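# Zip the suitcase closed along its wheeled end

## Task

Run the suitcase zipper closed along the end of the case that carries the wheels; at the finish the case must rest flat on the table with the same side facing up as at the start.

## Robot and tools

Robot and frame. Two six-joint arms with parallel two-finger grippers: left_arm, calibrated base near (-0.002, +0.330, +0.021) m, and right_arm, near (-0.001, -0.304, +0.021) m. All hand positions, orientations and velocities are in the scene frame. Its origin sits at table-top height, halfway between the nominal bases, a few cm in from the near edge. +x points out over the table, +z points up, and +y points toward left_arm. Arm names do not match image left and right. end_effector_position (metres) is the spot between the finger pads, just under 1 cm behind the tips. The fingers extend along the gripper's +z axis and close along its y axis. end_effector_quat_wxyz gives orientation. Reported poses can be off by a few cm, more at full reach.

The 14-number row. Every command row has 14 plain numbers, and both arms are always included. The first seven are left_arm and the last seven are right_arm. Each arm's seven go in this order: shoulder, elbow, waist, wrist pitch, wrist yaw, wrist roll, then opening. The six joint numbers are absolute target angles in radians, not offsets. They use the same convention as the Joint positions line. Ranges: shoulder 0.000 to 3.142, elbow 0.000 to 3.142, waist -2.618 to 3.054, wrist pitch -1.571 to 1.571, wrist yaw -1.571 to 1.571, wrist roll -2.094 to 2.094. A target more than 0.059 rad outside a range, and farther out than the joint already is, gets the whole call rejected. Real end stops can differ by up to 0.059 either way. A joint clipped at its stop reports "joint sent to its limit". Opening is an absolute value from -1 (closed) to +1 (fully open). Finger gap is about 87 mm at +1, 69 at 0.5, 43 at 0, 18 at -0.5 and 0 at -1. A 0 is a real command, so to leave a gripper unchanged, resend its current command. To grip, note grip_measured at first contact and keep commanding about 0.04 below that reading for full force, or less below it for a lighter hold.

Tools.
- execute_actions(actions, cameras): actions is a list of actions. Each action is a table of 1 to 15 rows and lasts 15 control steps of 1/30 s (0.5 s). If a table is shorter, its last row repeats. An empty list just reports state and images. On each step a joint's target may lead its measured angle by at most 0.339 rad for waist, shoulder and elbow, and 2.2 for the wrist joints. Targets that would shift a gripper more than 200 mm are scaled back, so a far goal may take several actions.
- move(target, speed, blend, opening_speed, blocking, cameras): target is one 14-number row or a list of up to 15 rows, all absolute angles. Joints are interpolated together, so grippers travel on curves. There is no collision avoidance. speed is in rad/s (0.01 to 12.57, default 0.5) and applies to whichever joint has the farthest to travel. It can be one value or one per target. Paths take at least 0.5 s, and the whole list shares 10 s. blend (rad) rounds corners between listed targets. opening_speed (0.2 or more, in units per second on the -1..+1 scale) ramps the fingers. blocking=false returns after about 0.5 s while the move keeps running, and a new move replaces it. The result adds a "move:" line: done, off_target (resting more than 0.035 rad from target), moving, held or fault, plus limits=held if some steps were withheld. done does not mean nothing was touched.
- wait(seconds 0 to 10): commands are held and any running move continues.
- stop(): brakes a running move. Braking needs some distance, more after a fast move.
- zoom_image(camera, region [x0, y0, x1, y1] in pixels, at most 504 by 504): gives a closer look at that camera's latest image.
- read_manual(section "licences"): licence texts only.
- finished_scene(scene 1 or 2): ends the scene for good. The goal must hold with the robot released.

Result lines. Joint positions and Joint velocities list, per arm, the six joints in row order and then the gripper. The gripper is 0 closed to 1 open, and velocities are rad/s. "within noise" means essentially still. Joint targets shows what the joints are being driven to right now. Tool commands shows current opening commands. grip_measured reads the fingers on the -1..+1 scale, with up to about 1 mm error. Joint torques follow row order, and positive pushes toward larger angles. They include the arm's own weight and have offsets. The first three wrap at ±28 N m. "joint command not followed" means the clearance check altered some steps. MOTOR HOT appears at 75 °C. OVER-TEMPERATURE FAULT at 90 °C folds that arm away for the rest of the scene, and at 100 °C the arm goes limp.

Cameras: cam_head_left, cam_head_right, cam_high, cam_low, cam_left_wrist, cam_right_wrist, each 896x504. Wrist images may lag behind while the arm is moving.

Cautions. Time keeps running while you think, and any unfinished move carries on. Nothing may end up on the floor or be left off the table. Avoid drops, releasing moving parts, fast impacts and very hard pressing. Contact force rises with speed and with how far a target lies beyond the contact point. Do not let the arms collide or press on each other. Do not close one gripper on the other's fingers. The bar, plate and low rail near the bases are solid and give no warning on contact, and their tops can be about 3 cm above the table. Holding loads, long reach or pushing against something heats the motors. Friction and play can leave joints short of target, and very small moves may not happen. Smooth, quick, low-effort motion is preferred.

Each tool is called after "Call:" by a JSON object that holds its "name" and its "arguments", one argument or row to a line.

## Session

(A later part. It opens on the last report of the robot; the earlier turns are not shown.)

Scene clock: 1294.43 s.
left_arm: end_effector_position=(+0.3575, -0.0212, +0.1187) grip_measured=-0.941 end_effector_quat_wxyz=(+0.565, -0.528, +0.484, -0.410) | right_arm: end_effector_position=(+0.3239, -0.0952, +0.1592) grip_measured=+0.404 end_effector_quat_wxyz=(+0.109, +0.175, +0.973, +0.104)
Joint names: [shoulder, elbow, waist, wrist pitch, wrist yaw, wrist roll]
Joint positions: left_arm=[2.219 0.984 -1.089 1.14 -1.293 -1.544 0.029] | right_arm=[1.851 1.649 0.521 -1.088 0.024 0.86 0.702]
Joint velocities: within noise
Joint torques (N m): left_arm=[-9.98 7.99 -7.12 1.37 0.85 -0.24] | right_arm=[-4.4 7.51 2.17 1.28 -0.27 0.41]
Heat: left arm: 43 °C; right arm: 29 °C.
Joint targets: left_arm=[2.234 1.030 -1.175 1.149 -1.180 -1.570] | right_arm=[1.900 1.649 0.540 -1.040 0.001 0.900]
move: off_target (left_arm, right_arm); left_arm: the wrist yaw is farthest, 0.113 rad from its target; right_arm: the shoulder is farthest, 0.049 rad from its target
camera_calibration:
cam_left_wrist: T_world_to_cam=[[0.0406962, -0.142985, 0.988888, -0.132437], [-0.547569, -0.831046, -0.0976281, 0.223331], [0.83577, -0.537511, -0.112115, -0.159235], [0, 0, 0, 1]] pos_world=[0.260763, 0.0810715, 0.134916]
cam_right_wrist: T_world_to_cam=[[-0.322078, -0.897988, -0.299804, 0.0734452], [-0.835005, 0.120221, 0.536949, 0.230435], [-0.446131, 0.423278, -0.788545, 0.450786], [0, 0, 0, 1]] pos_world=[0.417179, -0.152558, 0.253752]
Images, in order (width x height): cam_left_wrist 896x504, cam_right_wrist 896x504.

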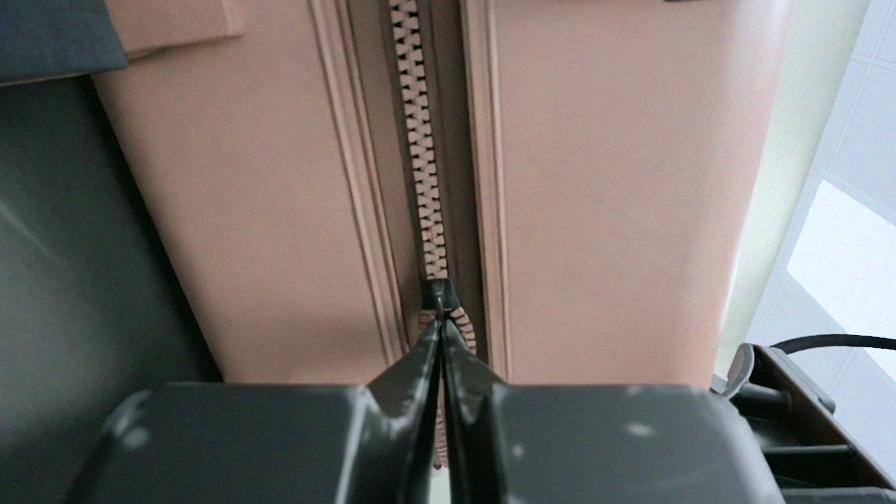

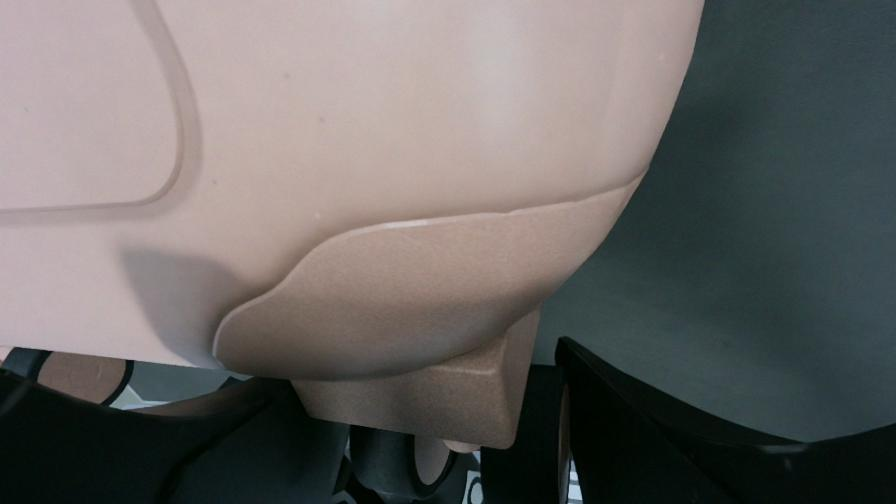

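Call:
{"name": "move", "arguments": {
  "target": [2.27,1.105,-1.23,1.12,-1.22,-1.57,-1,1.90,1.65,0.55,-1.04,0,0.9,0.05],
  "speed": 0.07
}}

Call:
{"name": "zoom_image", "arguments": {
  "camera": "cam_left_wrist",
  "region": [330, 200, 600, 400]
}}

Scene clock: 1321.10 s.
left_arm: end_effector_position=(+0.3507, -0.0398, +0.1187) grip_measured=-0.943 end_effector_quat_wxyz=(+0.567, -0.528, +0.481, -0.410) | right_arm: end_effector_position=(+0.3204, -0.0958, +0.1584) grip_measured=+0.381 end_effector_quat_wxyz=(+0.107, +0.169, +0.975, +0.097)
Joint names: [shoulder, elbow, waist, wrist pitch, wrist yaw, wrist roll]
Joint positions: left_arm=[2.255 1.051 -1.126 1.11 -1.333 -1.544 0.028] | right_arm=[1.851 1.649 0.529 -1.1 0.034 0.855 0.691]
Joint velocities: within noise
Joint torques (N m): left_arm=[-10.25 8.72 -8.55 1.33 0.86 -0.27] | right_arm=[-4.38 7.58 2.26 1.37 -0.39 0.46]
Heat: left arm: 46 °C; right arm: 30 °C.
Joint targets: left_arm=[2.271 1.104 -1.229 1.120 -1.221 -1.570] | right_arm=[1.900 1.650 0.549 -1.040 0.000 0.901]
move: off_target (left_arm, right_arm); left_arm: the wrist yaw is farthest, 0.113 rad from its target; right_arm: the wrist pitch is farthest, 0.060 rad from its target
camera_calibration:
cam_left_wrist: T_world_to_cam=[[0.0364294, -0.141799, 0.989225, -0.133303], [-0.544664, -0.832753, -0.0993114, 0.203231], [0.837863, -0.535178, -0.107569, -0.164733], [0, 0, 0, 1]] pos_world=[0.253572, 0.0621778, 0.13433]
cam_right_wrist: T_world_to_cam=[[-0.314683, -0.905494, -0.284702, 0.0661102], [-0.833369, 0.119978, 0.539537, 0.227055], [-0.45439, 0.407045, -0.792366, 0.450554], [0, 0, 0, 1]] pos_world=[0.414752, -0.150775, 0.253321]

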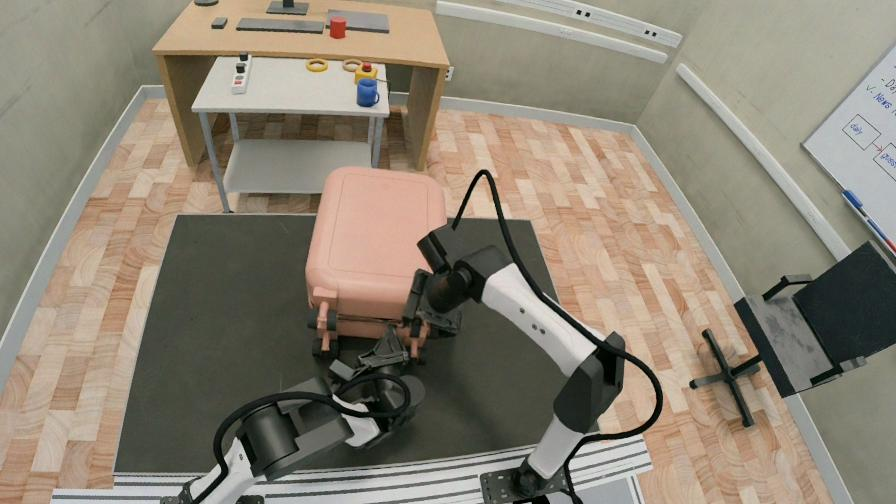

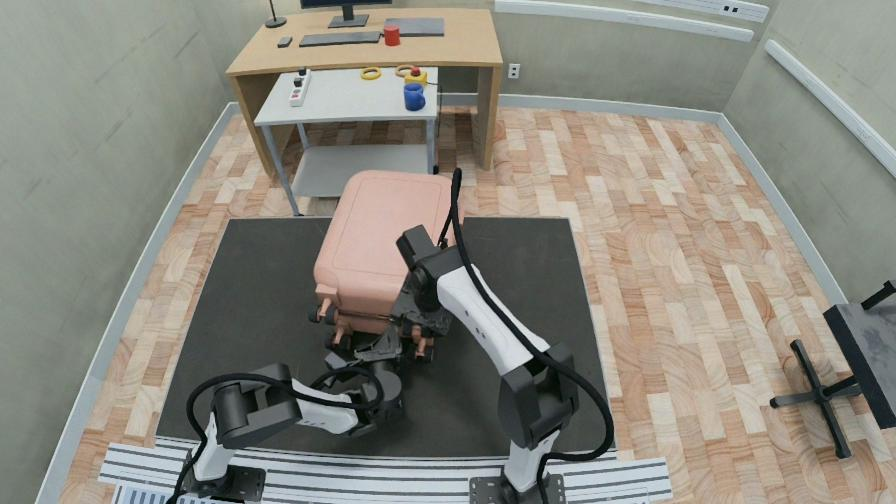

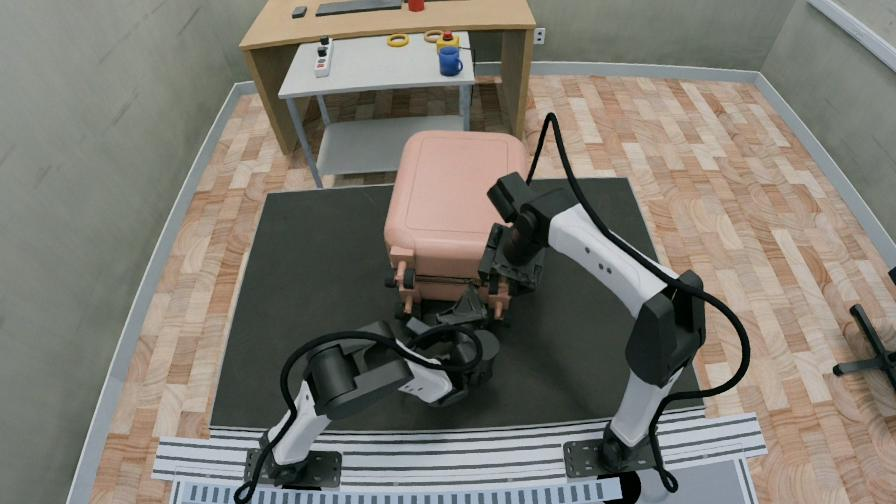

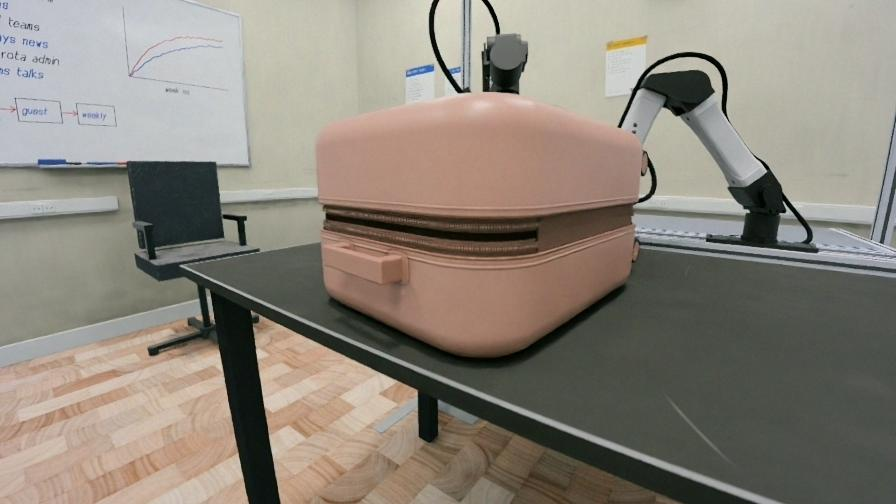

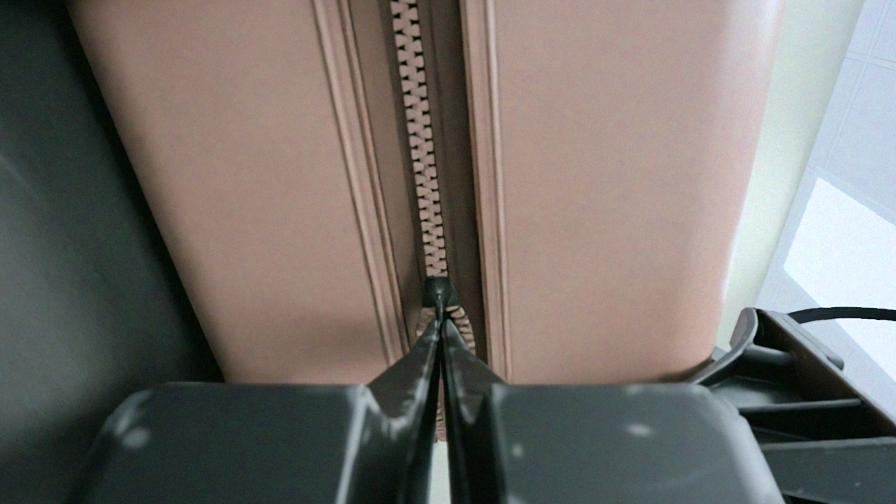

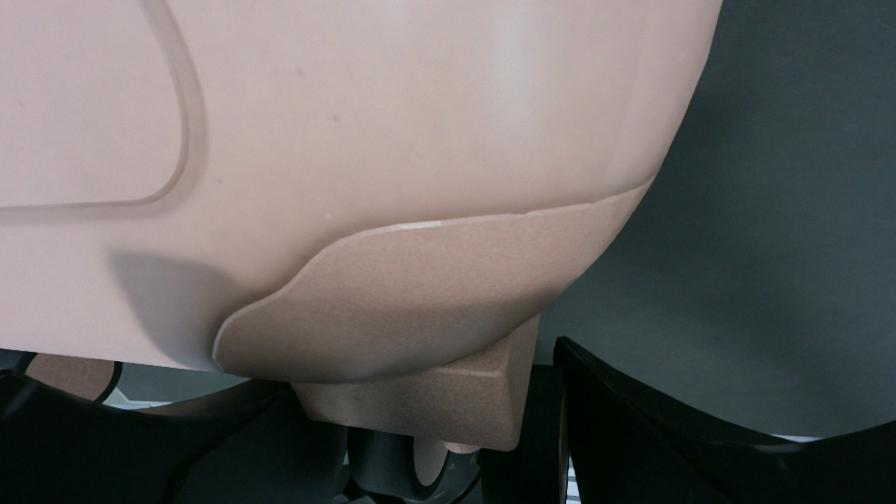

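Scaled by 1.867 from the camera's 896x504 image, which has a finer 1280x720 frame.

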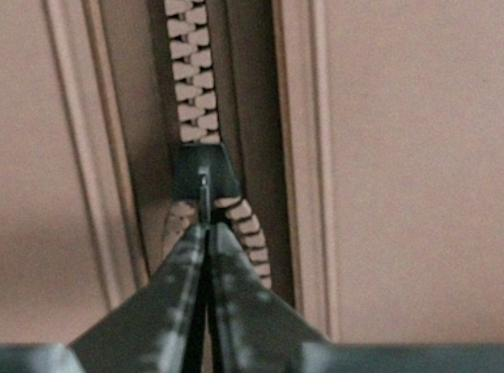

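Call:
{"name": "move", "arguments": {
  "target": [2.30,1.175,-1.275,1.09,-1.265,-1.57,-1,1.90,1.65,0.56,-1.04,0,0.9,0.05],
  "speed": 0.07
}}

Call:
{"name": "zoom_image", "arguments": {
  "camera": "cam_left_wrist",
  "region": [330, 200, 600, 400]
}}

Call:
{"name": "zoom_image", "arguments": {
  "camera": "cam_high",
  "region": [360, 200, 580, 420]
}}

Scene clock: 1330.60 s.
left_arm: end_effector_position=(+0.3399, -0.0584, +0.1191) grip_measured=-0.944 end_effector_quat_wxyz=(+0.568, -0.528, +0.479, -0.411) | right_arm: end_effector_position=(+0.3109, -0.0943, +0.1579) grip_measured=+0.341 end_effector_quat_wxyz=(+0.097, +0.159, +0.979, +0.088)
Joint names: [shoulder, elbow, waist, wrist pitch, wrist yaw, wrist roll]
Joint positions: left_arm=[2.287 1.116 -1.169 1.081 -1.379 -1.544 0.028] | right_arm=[1.851 1.651 0.546 -1.129 0.035 0.851 0.671]
Joint velocities: within noise
Joint torques (N m): left_arm=[-10.71 9.29 -8.69 1.31 0.89 -0.25] | right_arm=[-4.34 7.47 1.83 1.59 -0.41 0.49]
Heat: left arm: 47 °C; right arm: 30 °C.
Joint targets: left_arm=[2.300 1.175 -1.275 1.091 -1.265 -1.570] | right_arm=[1.900 1.651 0.561 -1.041 -0.001 0.899]
move: off_target (left_arm, right_arm); left_arm: the wrist yaw is farthest, 0.114 rad from its target; right_arm: the wrist pitch is farthest, 0.089 rad from its target
camera_calibration:
cam_left_wrist: T_world_to_cam=[[0.0318516, -0.140559, 0.98956, -0.134383], [-0.541766, -0.834429, -0.101086, 0.181046], [0.839926, -0.53289, -0.102728, -0.166821], [0, 0, 0, 1]] pos_world=[0.242482, 0.0432838, 0.134144]
cam_right_wrist: T_world_to_cam=[[-0.300357, -0.916756, -0.263335, 0.0554443], [-0.824163, 0.110463, 0.555475, 0.213044], [-0.480146, 0.383872, -0.788735, 0.450356], [0, 0, 0, 1]] pos_world=[0.408473, -0.145583, 0.251471]

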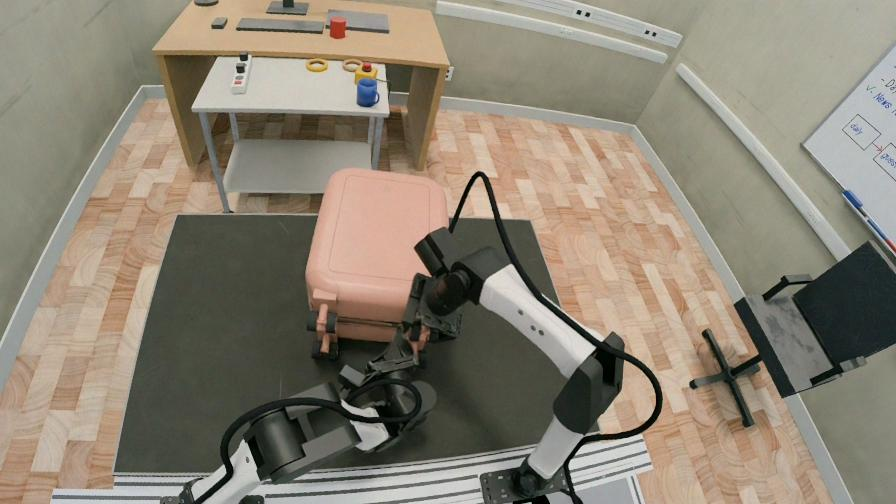

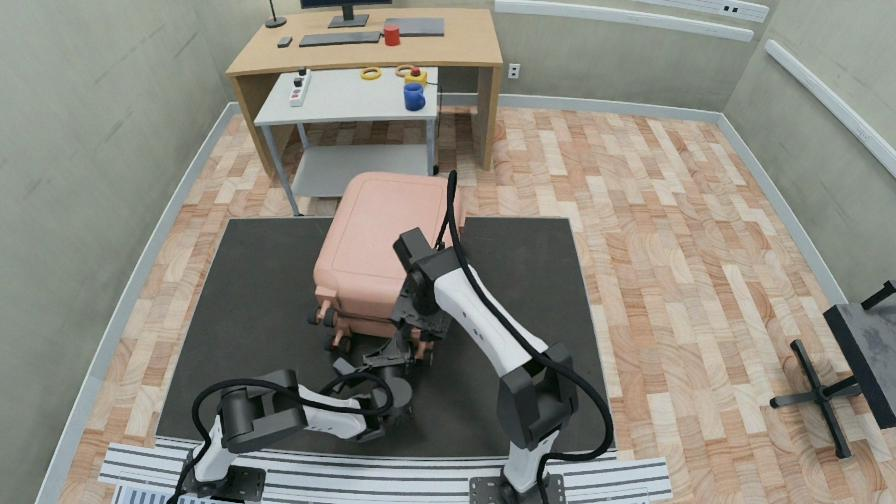

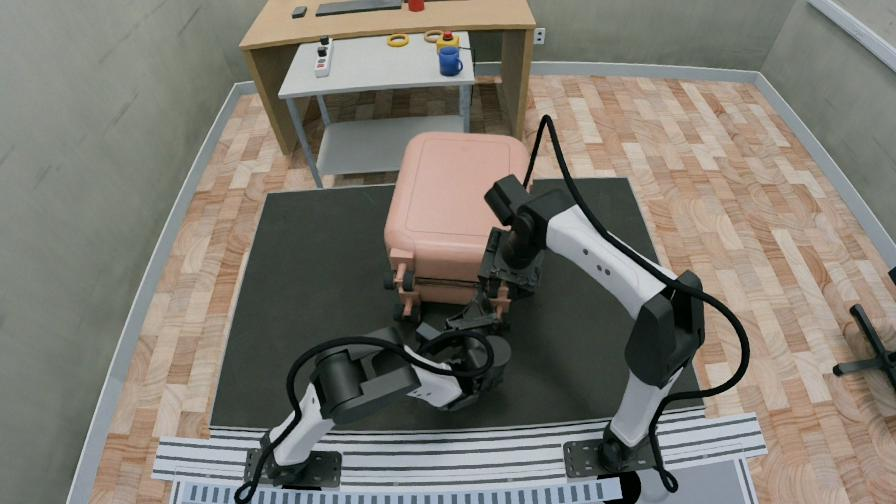

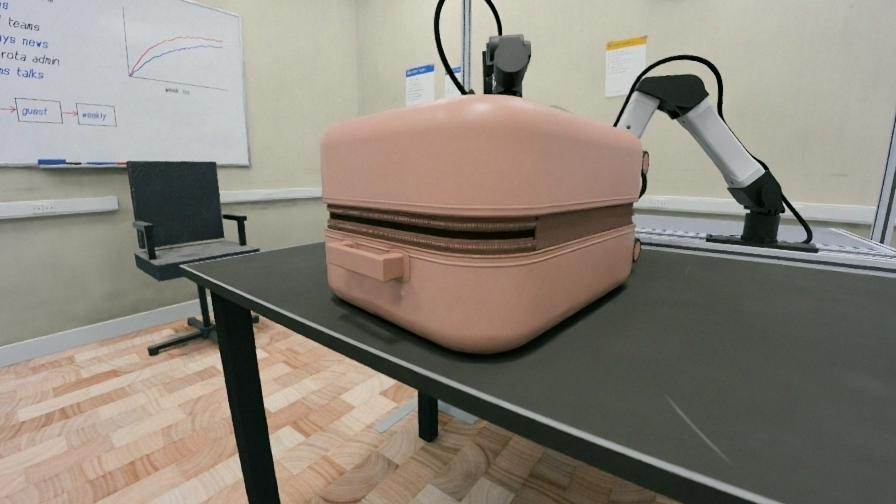

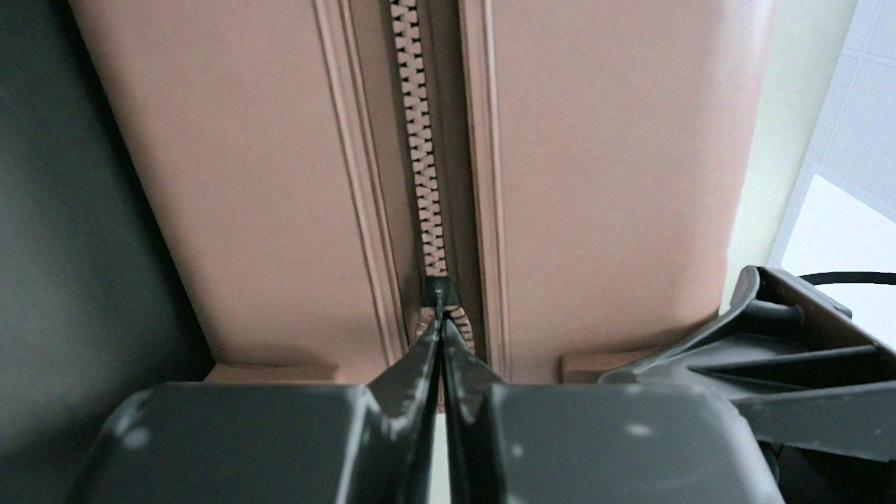

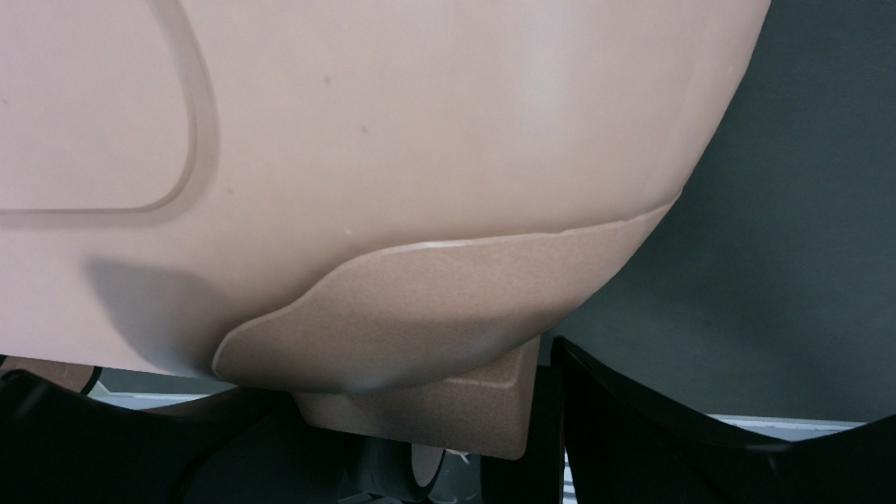

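Scaled by 1.867 from the camera's 896x504 image, which has a finer 1280x720 frame.

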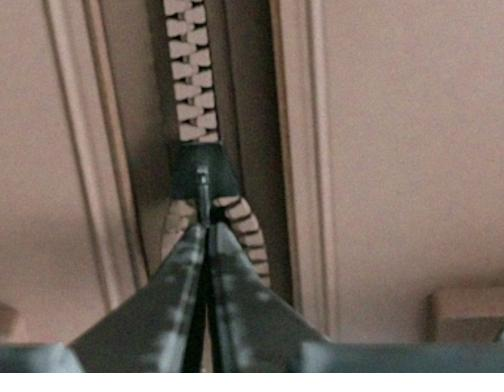

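Scaled by 2.291 from the camera's 896x504 image, which has a finer 1280x720 frame.

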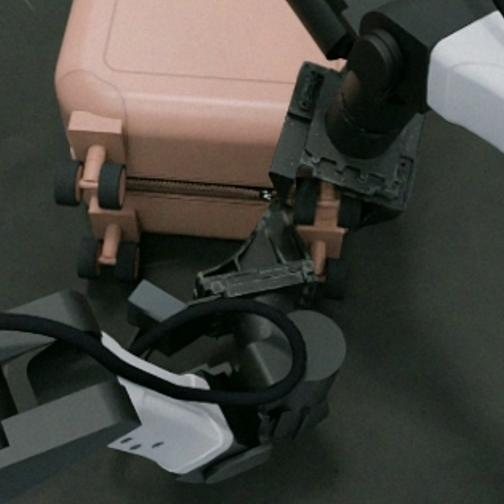

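Call:
{"name": "move", "arguments": {
  "target": [
    [2.30,1.175,-1.215,1.09,-1.30,-1.57,-1,1.89,1.65,0.555,-1.04,0,0.9,0.3],
    [2.30,1.175,-1.215,1.09,-1.30,-1.57,-1,1.89,1.65,0.545,-1.06,0,0.9,0.8],
    [2.30,1.175,-1.215,1.09,-1.30,-1.57,-1,1.75,1.75,0.54,-1.1,0,0.9,0.8],
    [2.30,1.175,-1.215,1.09,-1.30,-1.57,-1,1.65,1.8,0.40,-1.1,0,0.6,0.8]
  ],
  "speed": [0.1,0.1,0.2,0.4],
  "opening_speed": 1
}}

Call:
{"name": "zoom_image", "arguments": {
  "camera": "cam_high",
  "region": [360, 200, 580, 420]
}}

Scene clock: 1347.90 s.
left_arm: end_effector_position=(+0.3337, -0.0691, +0.1198) grip_measured=-0.944 end_effector_quat_wxyz=(+0.560, -0.519, +0.489, -0.421) | right_arm: end_effector_position=(+0.3437, -0.1473, +0.2560) grip_measured=+0.800 end_effector_quat_wxyz=(+0.225, +0.120, +0.955, +0.151)
Joint names: [shoulder, elbow, waist, wrist pitch, wrist yaw, wrist roll]
Joint positions: left_arm=[2.287 1.123 -1.186 1.072 -1.359 -1.544 0.028] | right_arm=[1.672 1.772 0.398 -1.138 0.004 0.628 0.9]
Joint velocities: within noise
Joint torques (N m): left_arm=[-10.84 8.81 -2.66 1.37 0.36 -0.25] | right_arm=[-8.98 10.25 0.44 1.6 -0.21 -0.17]
Heat: left arm: 47 °C; right arm: 30 °C.
Joint targets: left_arm=[2.300 1.175 -1.217 1.088 -1.298 -1.570] | right_arm=[1.650 1.800 0.399 -1.100 -0.009 0.612]
move: off_target (left_arm, right_arm); target 2's new numbers were sent with right_arm's wrist pitch 0.069 rad from that target; left_arm: the wrist yaw is farthest, 0.059 rad from its target; right_arm: the wrist pitch is farthest, 0.038 rad from its target
camera_calibration:
cam_left_wrist: T_world_to_cam=[[0.028765, -0.142453, 0.989384, -0.135469], [-0.572267, -0.81388, -0.100546, 0.180379], [0.819563, -0.563299, -0.104932, -0.162291], [0, 0, 0, 1]] pos_world=[0.240129, 0.0360908, 0.135138]
cam_right_wrist: T_world_to_cam=[[-0.153105, -0.903527, -0.400248, 0.0289801], [-0.951171, 0.0248899, 0.30766, 0.285954], [-0.268017, 0.427808, -0.863219, 0.516467], [0, 0, 0, 1]] pos_world=[0.41485, -0.201882, 0.369447]

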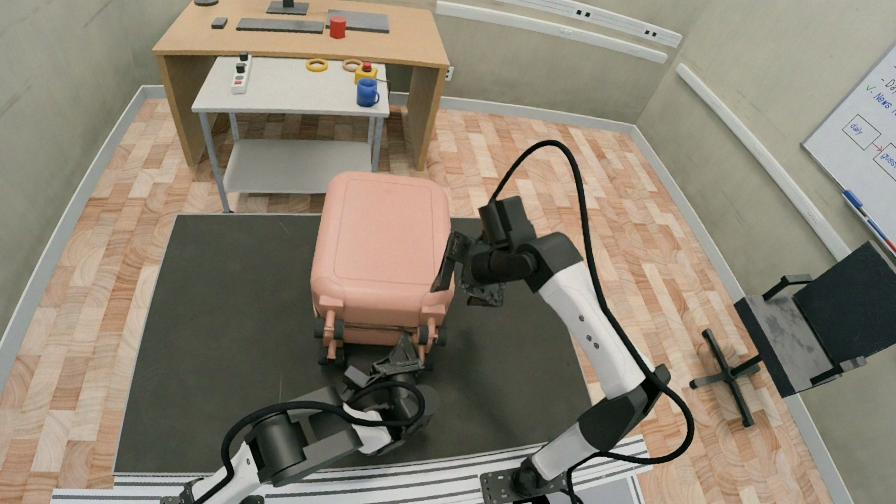

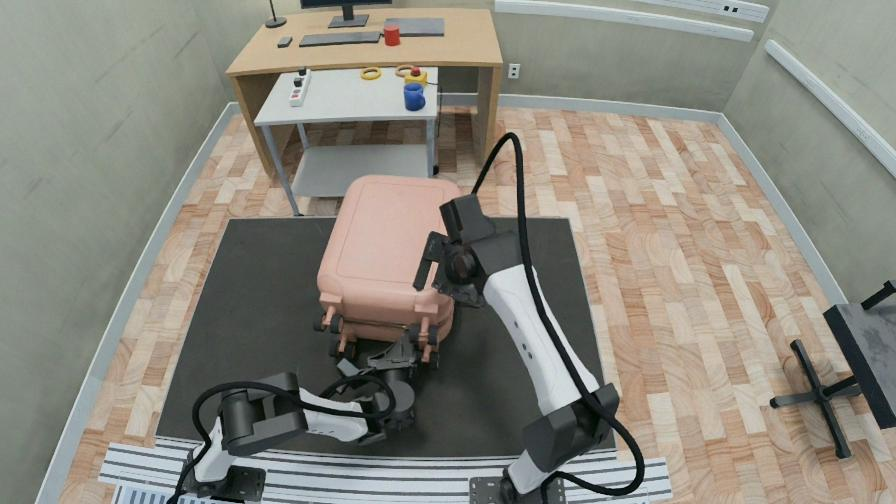

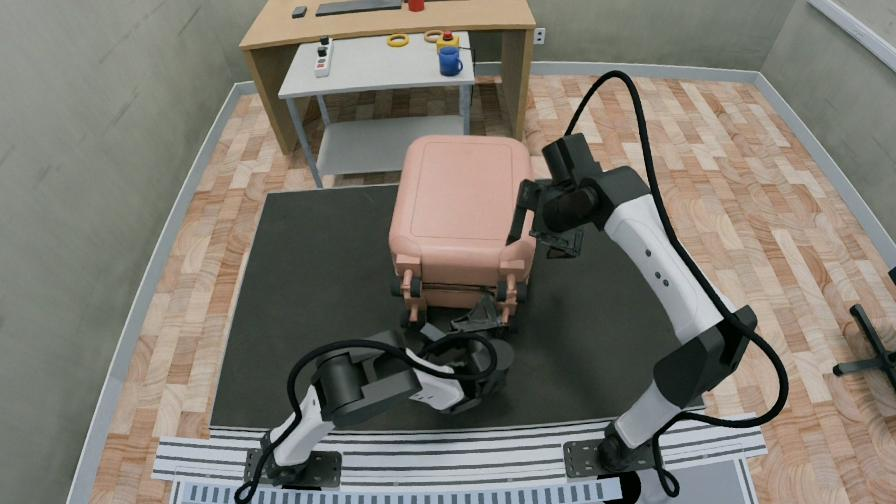

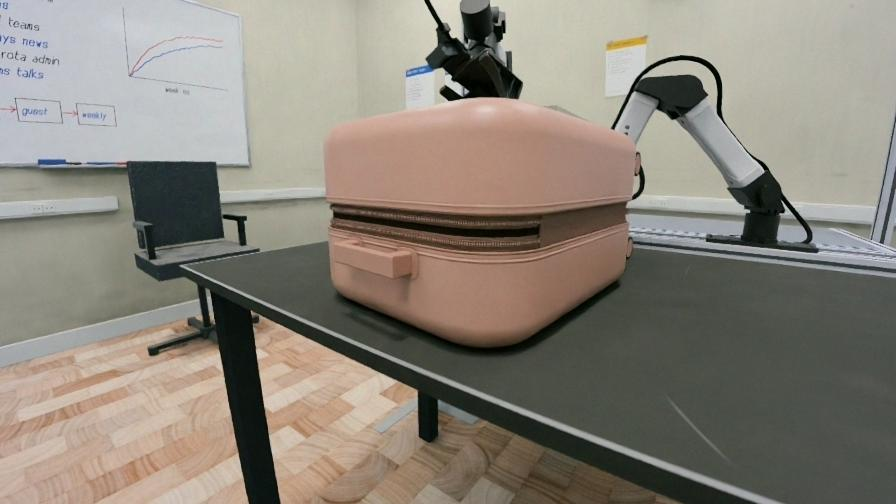

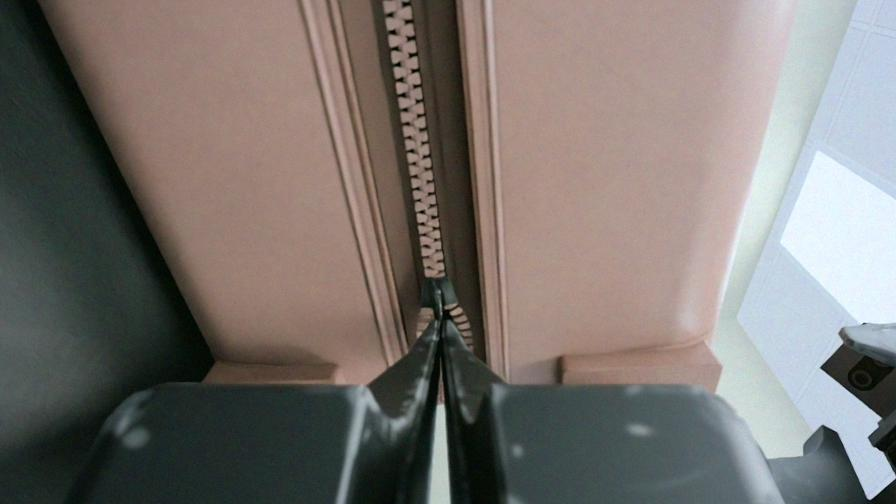

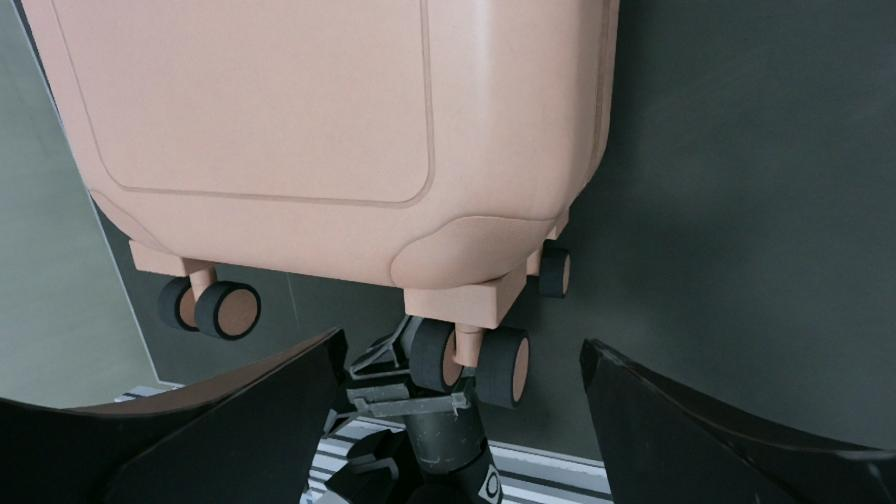

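Scaled by 2.291 from the camera's 896x504 image, which has a finer 1280x720 frame.

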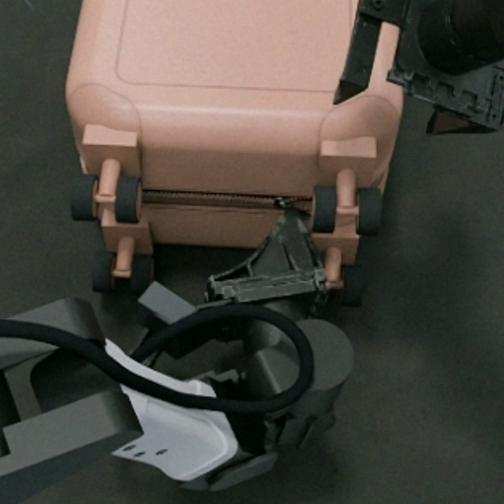

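Call:
{"name": "move", "arguments": {
  "target": [
    [2.30,1.175,-1.215,1.09,-1.30,-1.57,-1,1.75,1.9,0.18,-1.1,0,0,-1],
    [2.30,1.175,-1.215,1.09,-1.30,-1.57,-1,2.1,2.07,0.18,-1.1,0,0,-1],
    [2.30,1.175,-1.215,1.09,-1.30,-1.57,-1,2.16,2.0,0.20,-1.04,0,0,-1]
  ],
  "speed": [0.7,0.4,0.3],
  "blend": 0.05
}}

Call:
{"name": "zoom_image", "arguments": {
  "camera": "cam_high",
  "region": [360, 120, 640, 420]
}}

Scene clock: 1358.57 s.
left_arm: end_effector_position=(+0.3337, -0.0691, +0.1198) grip_measured=-0.944 end_effector_quat_wxyz=(+0.560, -0.519, +0.489, -0.421) | right_arm: end_effector_position=(+0.4549, -0.2273, +0.1393) grip_measured=-0.978 end_effector_quat_wxyz=(+0.180, -0.076, +0.980, +0.036)
Joint names: [shoulder, elbow, waist, wrist pitch, wrist yaw, wrist roll]
Joint positions: left_arm=[2.287 1.123 -1.186 1.072 -1.359 -1.544 0.028] | right_arm=[2.141 2.014 0.188 -1.08 0.014 0.015 0.011]
Joint velocities: within noise
Joint torques (N m): left_arm=[-10.96 8.64 -2.44 1.44 0.34 -0.23] | right_arm=[-9.42 6.22 1.46 1.36 -0.14 -0.14]
Heat: left arm: 48 °C; right arm: 31 °C.
Joint targets: left_arm=[2.300 1.175 -1.215 1.090 -1.300 -1.570] | right_arm=[2.161 2.000 0.200 -1.040 0.010 -0.001]
move: off_target (left_arm, right_arm); blend cut to 0.035 rad at target 2; left_arm: the wrist yaw is farthest, 0.059 rad from its target; right_arm: the wrist pitch is farthest, 0.040 rad from its target
camera_calibration:
cam_left_wrist: T_world_to_cam=[[0.028765, -0.142453, 0.989384, -0.135469], [-0.572267, -0.81388, -0.100546, 0.180379], [0.819563, -0.563299, -0.104932, -0.162291], [0, 0, 0, 1]] pos_world=[0.240129, 0.0360908, 0.135138]
cam_right_wrist: T_world_to_cam=[[0.162615, -0.980959, -0.106191, -0.275201], [-0.897975, -0.191735, 0.396079, 0.343812], [-0.408897, 0.0309484, -0.912056, 0.460515], [0, 0, 0, 1]] pos_world=[0.54179, -0.218292, 0.254615]

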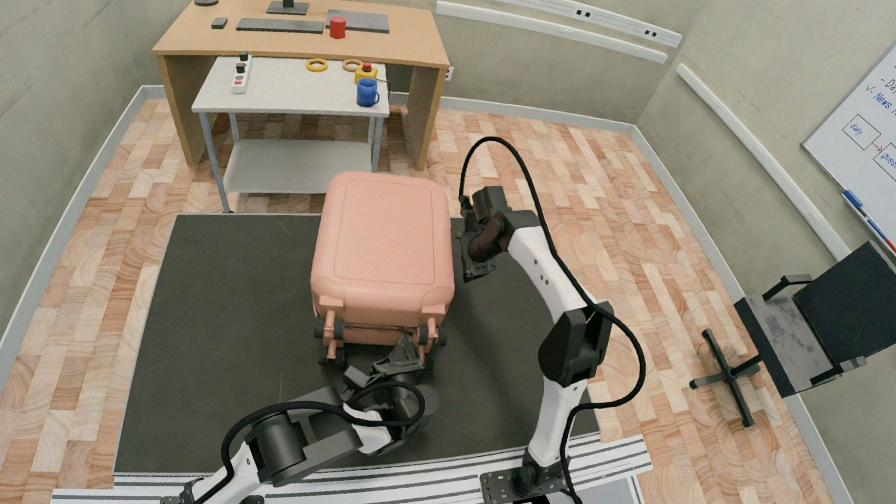

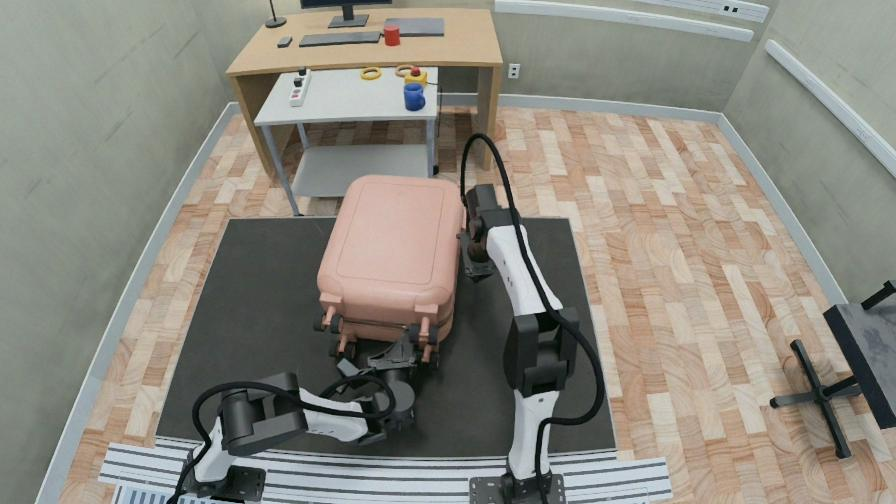

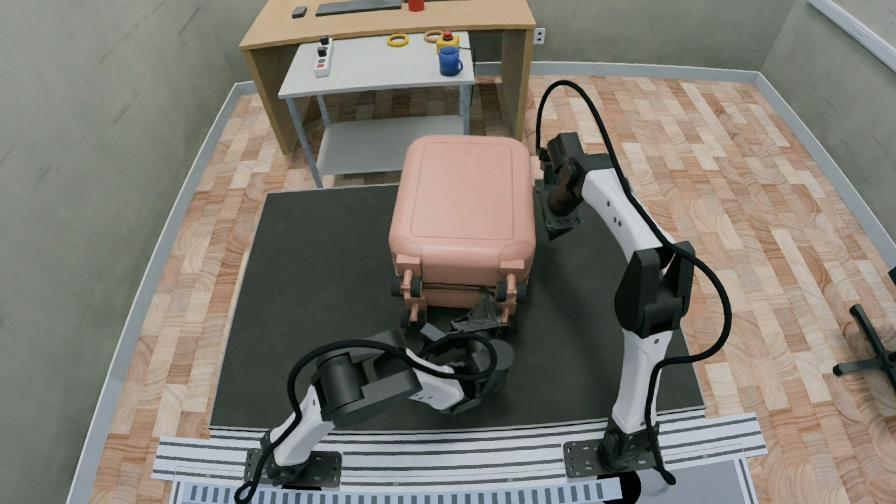

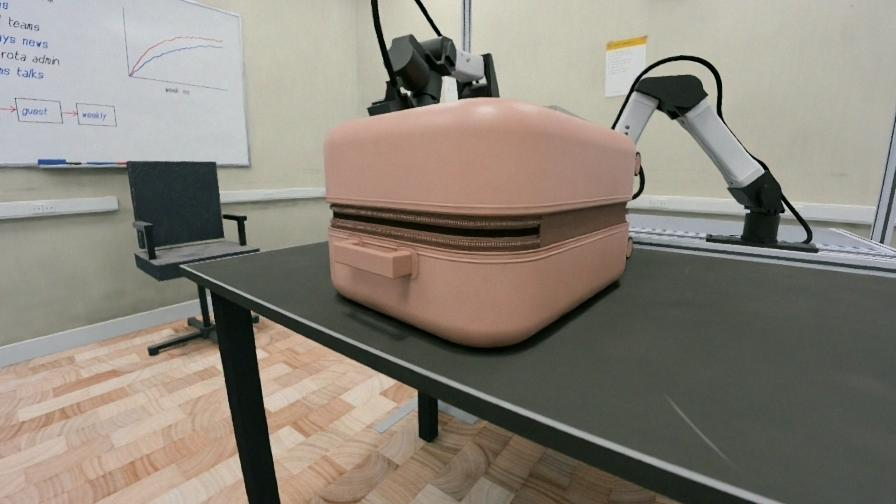

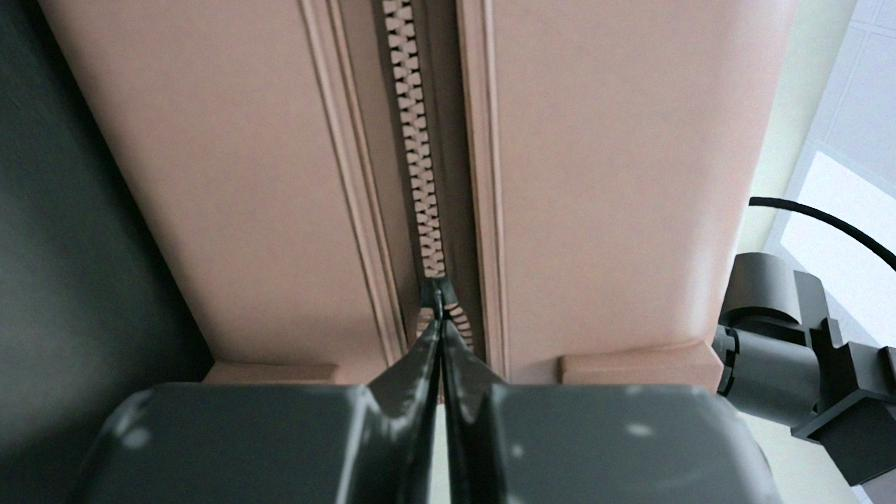

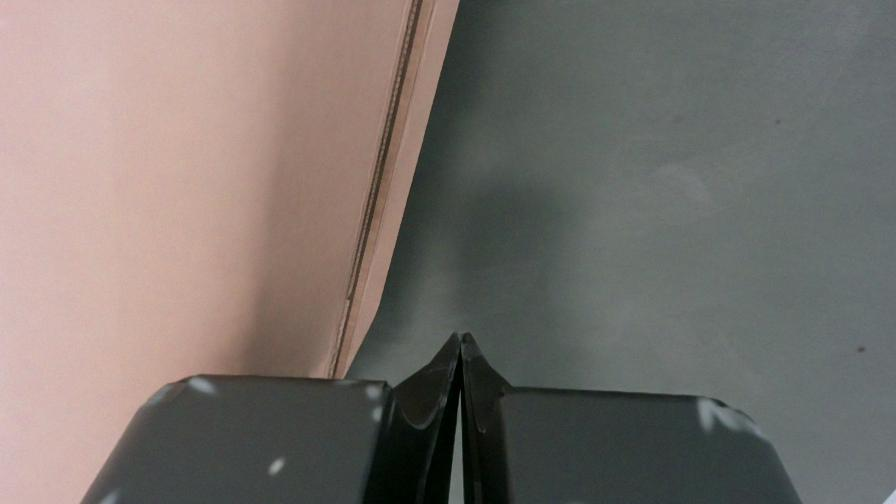

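Scaled by 1.680 from the camera's 896x504 image, which has a finer 1280x720 frame.

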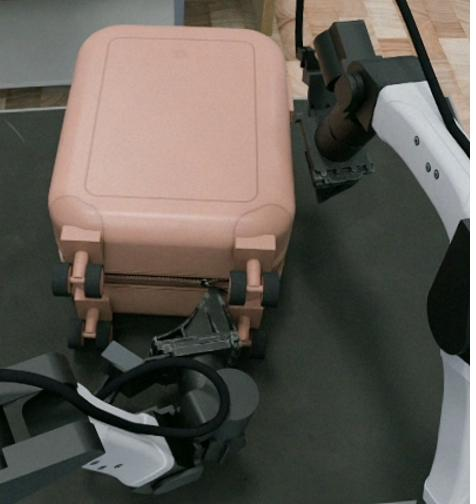

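Call:
{"name": "move", "arguments": {
  "target": [2.30,1.175,-1.215,1.09,-1.30,-1.57,-1,2.16,2.0,0.31,-1.04,0,0,-1],
  "speed": 0.1,
  "cameras": ["cam_high","cam_right_wrist"]
}}

Scene clock: 1363.93 s.
left_arm: end_effector_position=(+0.3337, -0.0691, +0.1198) grip_measured=-0.944 end_effector_quat_wxyz=(+0.560, -0.519, +0.489, -0.421) | right_arm: end_effector_position=(+0.4512, -0.2072, +0.1407) grip_measured=-0.978 end_effector_quat_wxyz=(+0.184, -0.103, +0.977, +0.018)
Joint names: [shoulder, elbow, waist, wrist pitch, wrist yaw, wrist roll]
Joint positions: left_arm=[2.287 1.123 -1.186 1.072 -1.359 -1.544 0.028] | right_arm=[2.141 2.014 0.251 -1.079 0.063 0.015 0.011]
Joint velocities: within noise
Joint torques (N m): left_arm=[-10.85 8.77 -2.5 1.42 0.35 -0.22] | right_arm=[-9.47 6.26 5.86 1.37 -0.74 -0.12]
Heat: left arm: 48 °C; right arm: 31 °C.
Joint targets: left_arm=[2.300 1.175 -1.215 1.090 -1.300 -1.570] | right_arm=[2.160 2.000 0.310 -1.039 0.000 0.000]
move: off_target (left_arm, right_arm); left_arm: the wrist yaw is farthest, 0.059 rad from its target; right_arm: the wrist yaw is farthest, 0.063 rad from its target
camera_calibration:
cam_right_wrist: T_world_to_cam=[[0.207794, -0.976313, -0.0602848, -0.280559], [-0.894187, -0.214577, 0.39292, 0.337752], [-0.396549, -0.0277408, -0.917594, 0.442648], [0, 0, 0, 1]] pos_world=[0.535844, -0.18916, 0.256548]
Images, in order (width x height): cam_high 896x504, cam_right_wrist 896x504.

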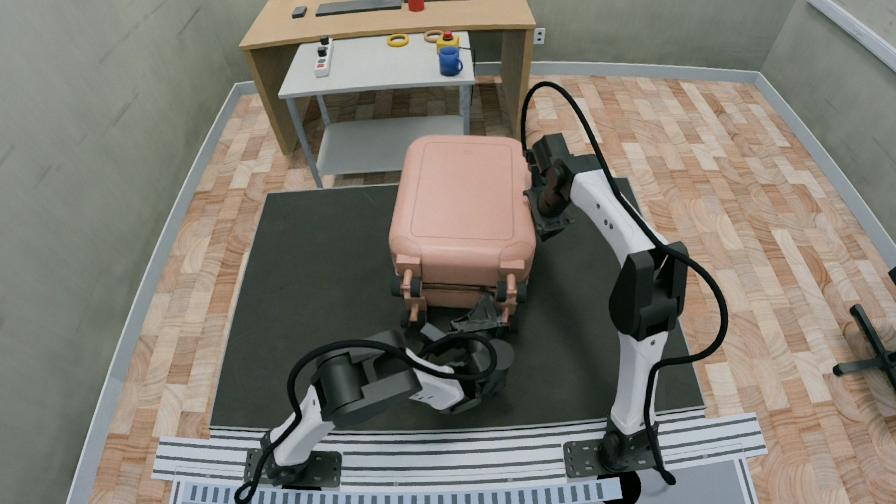

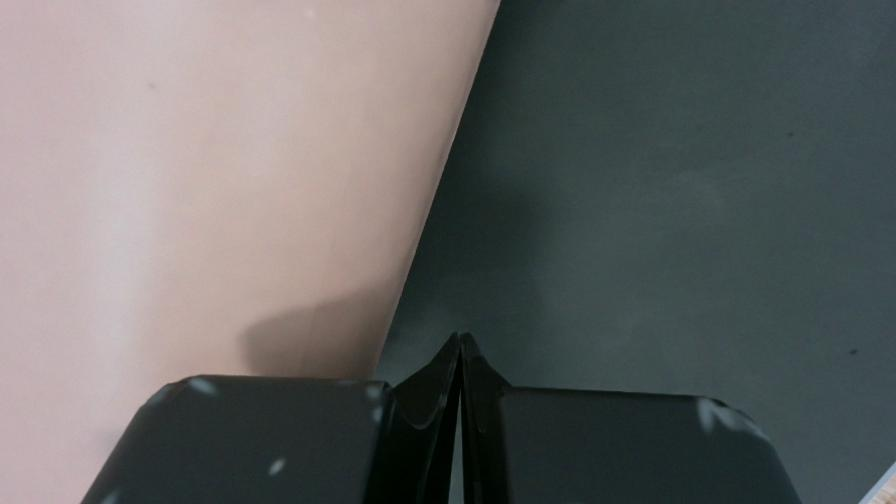

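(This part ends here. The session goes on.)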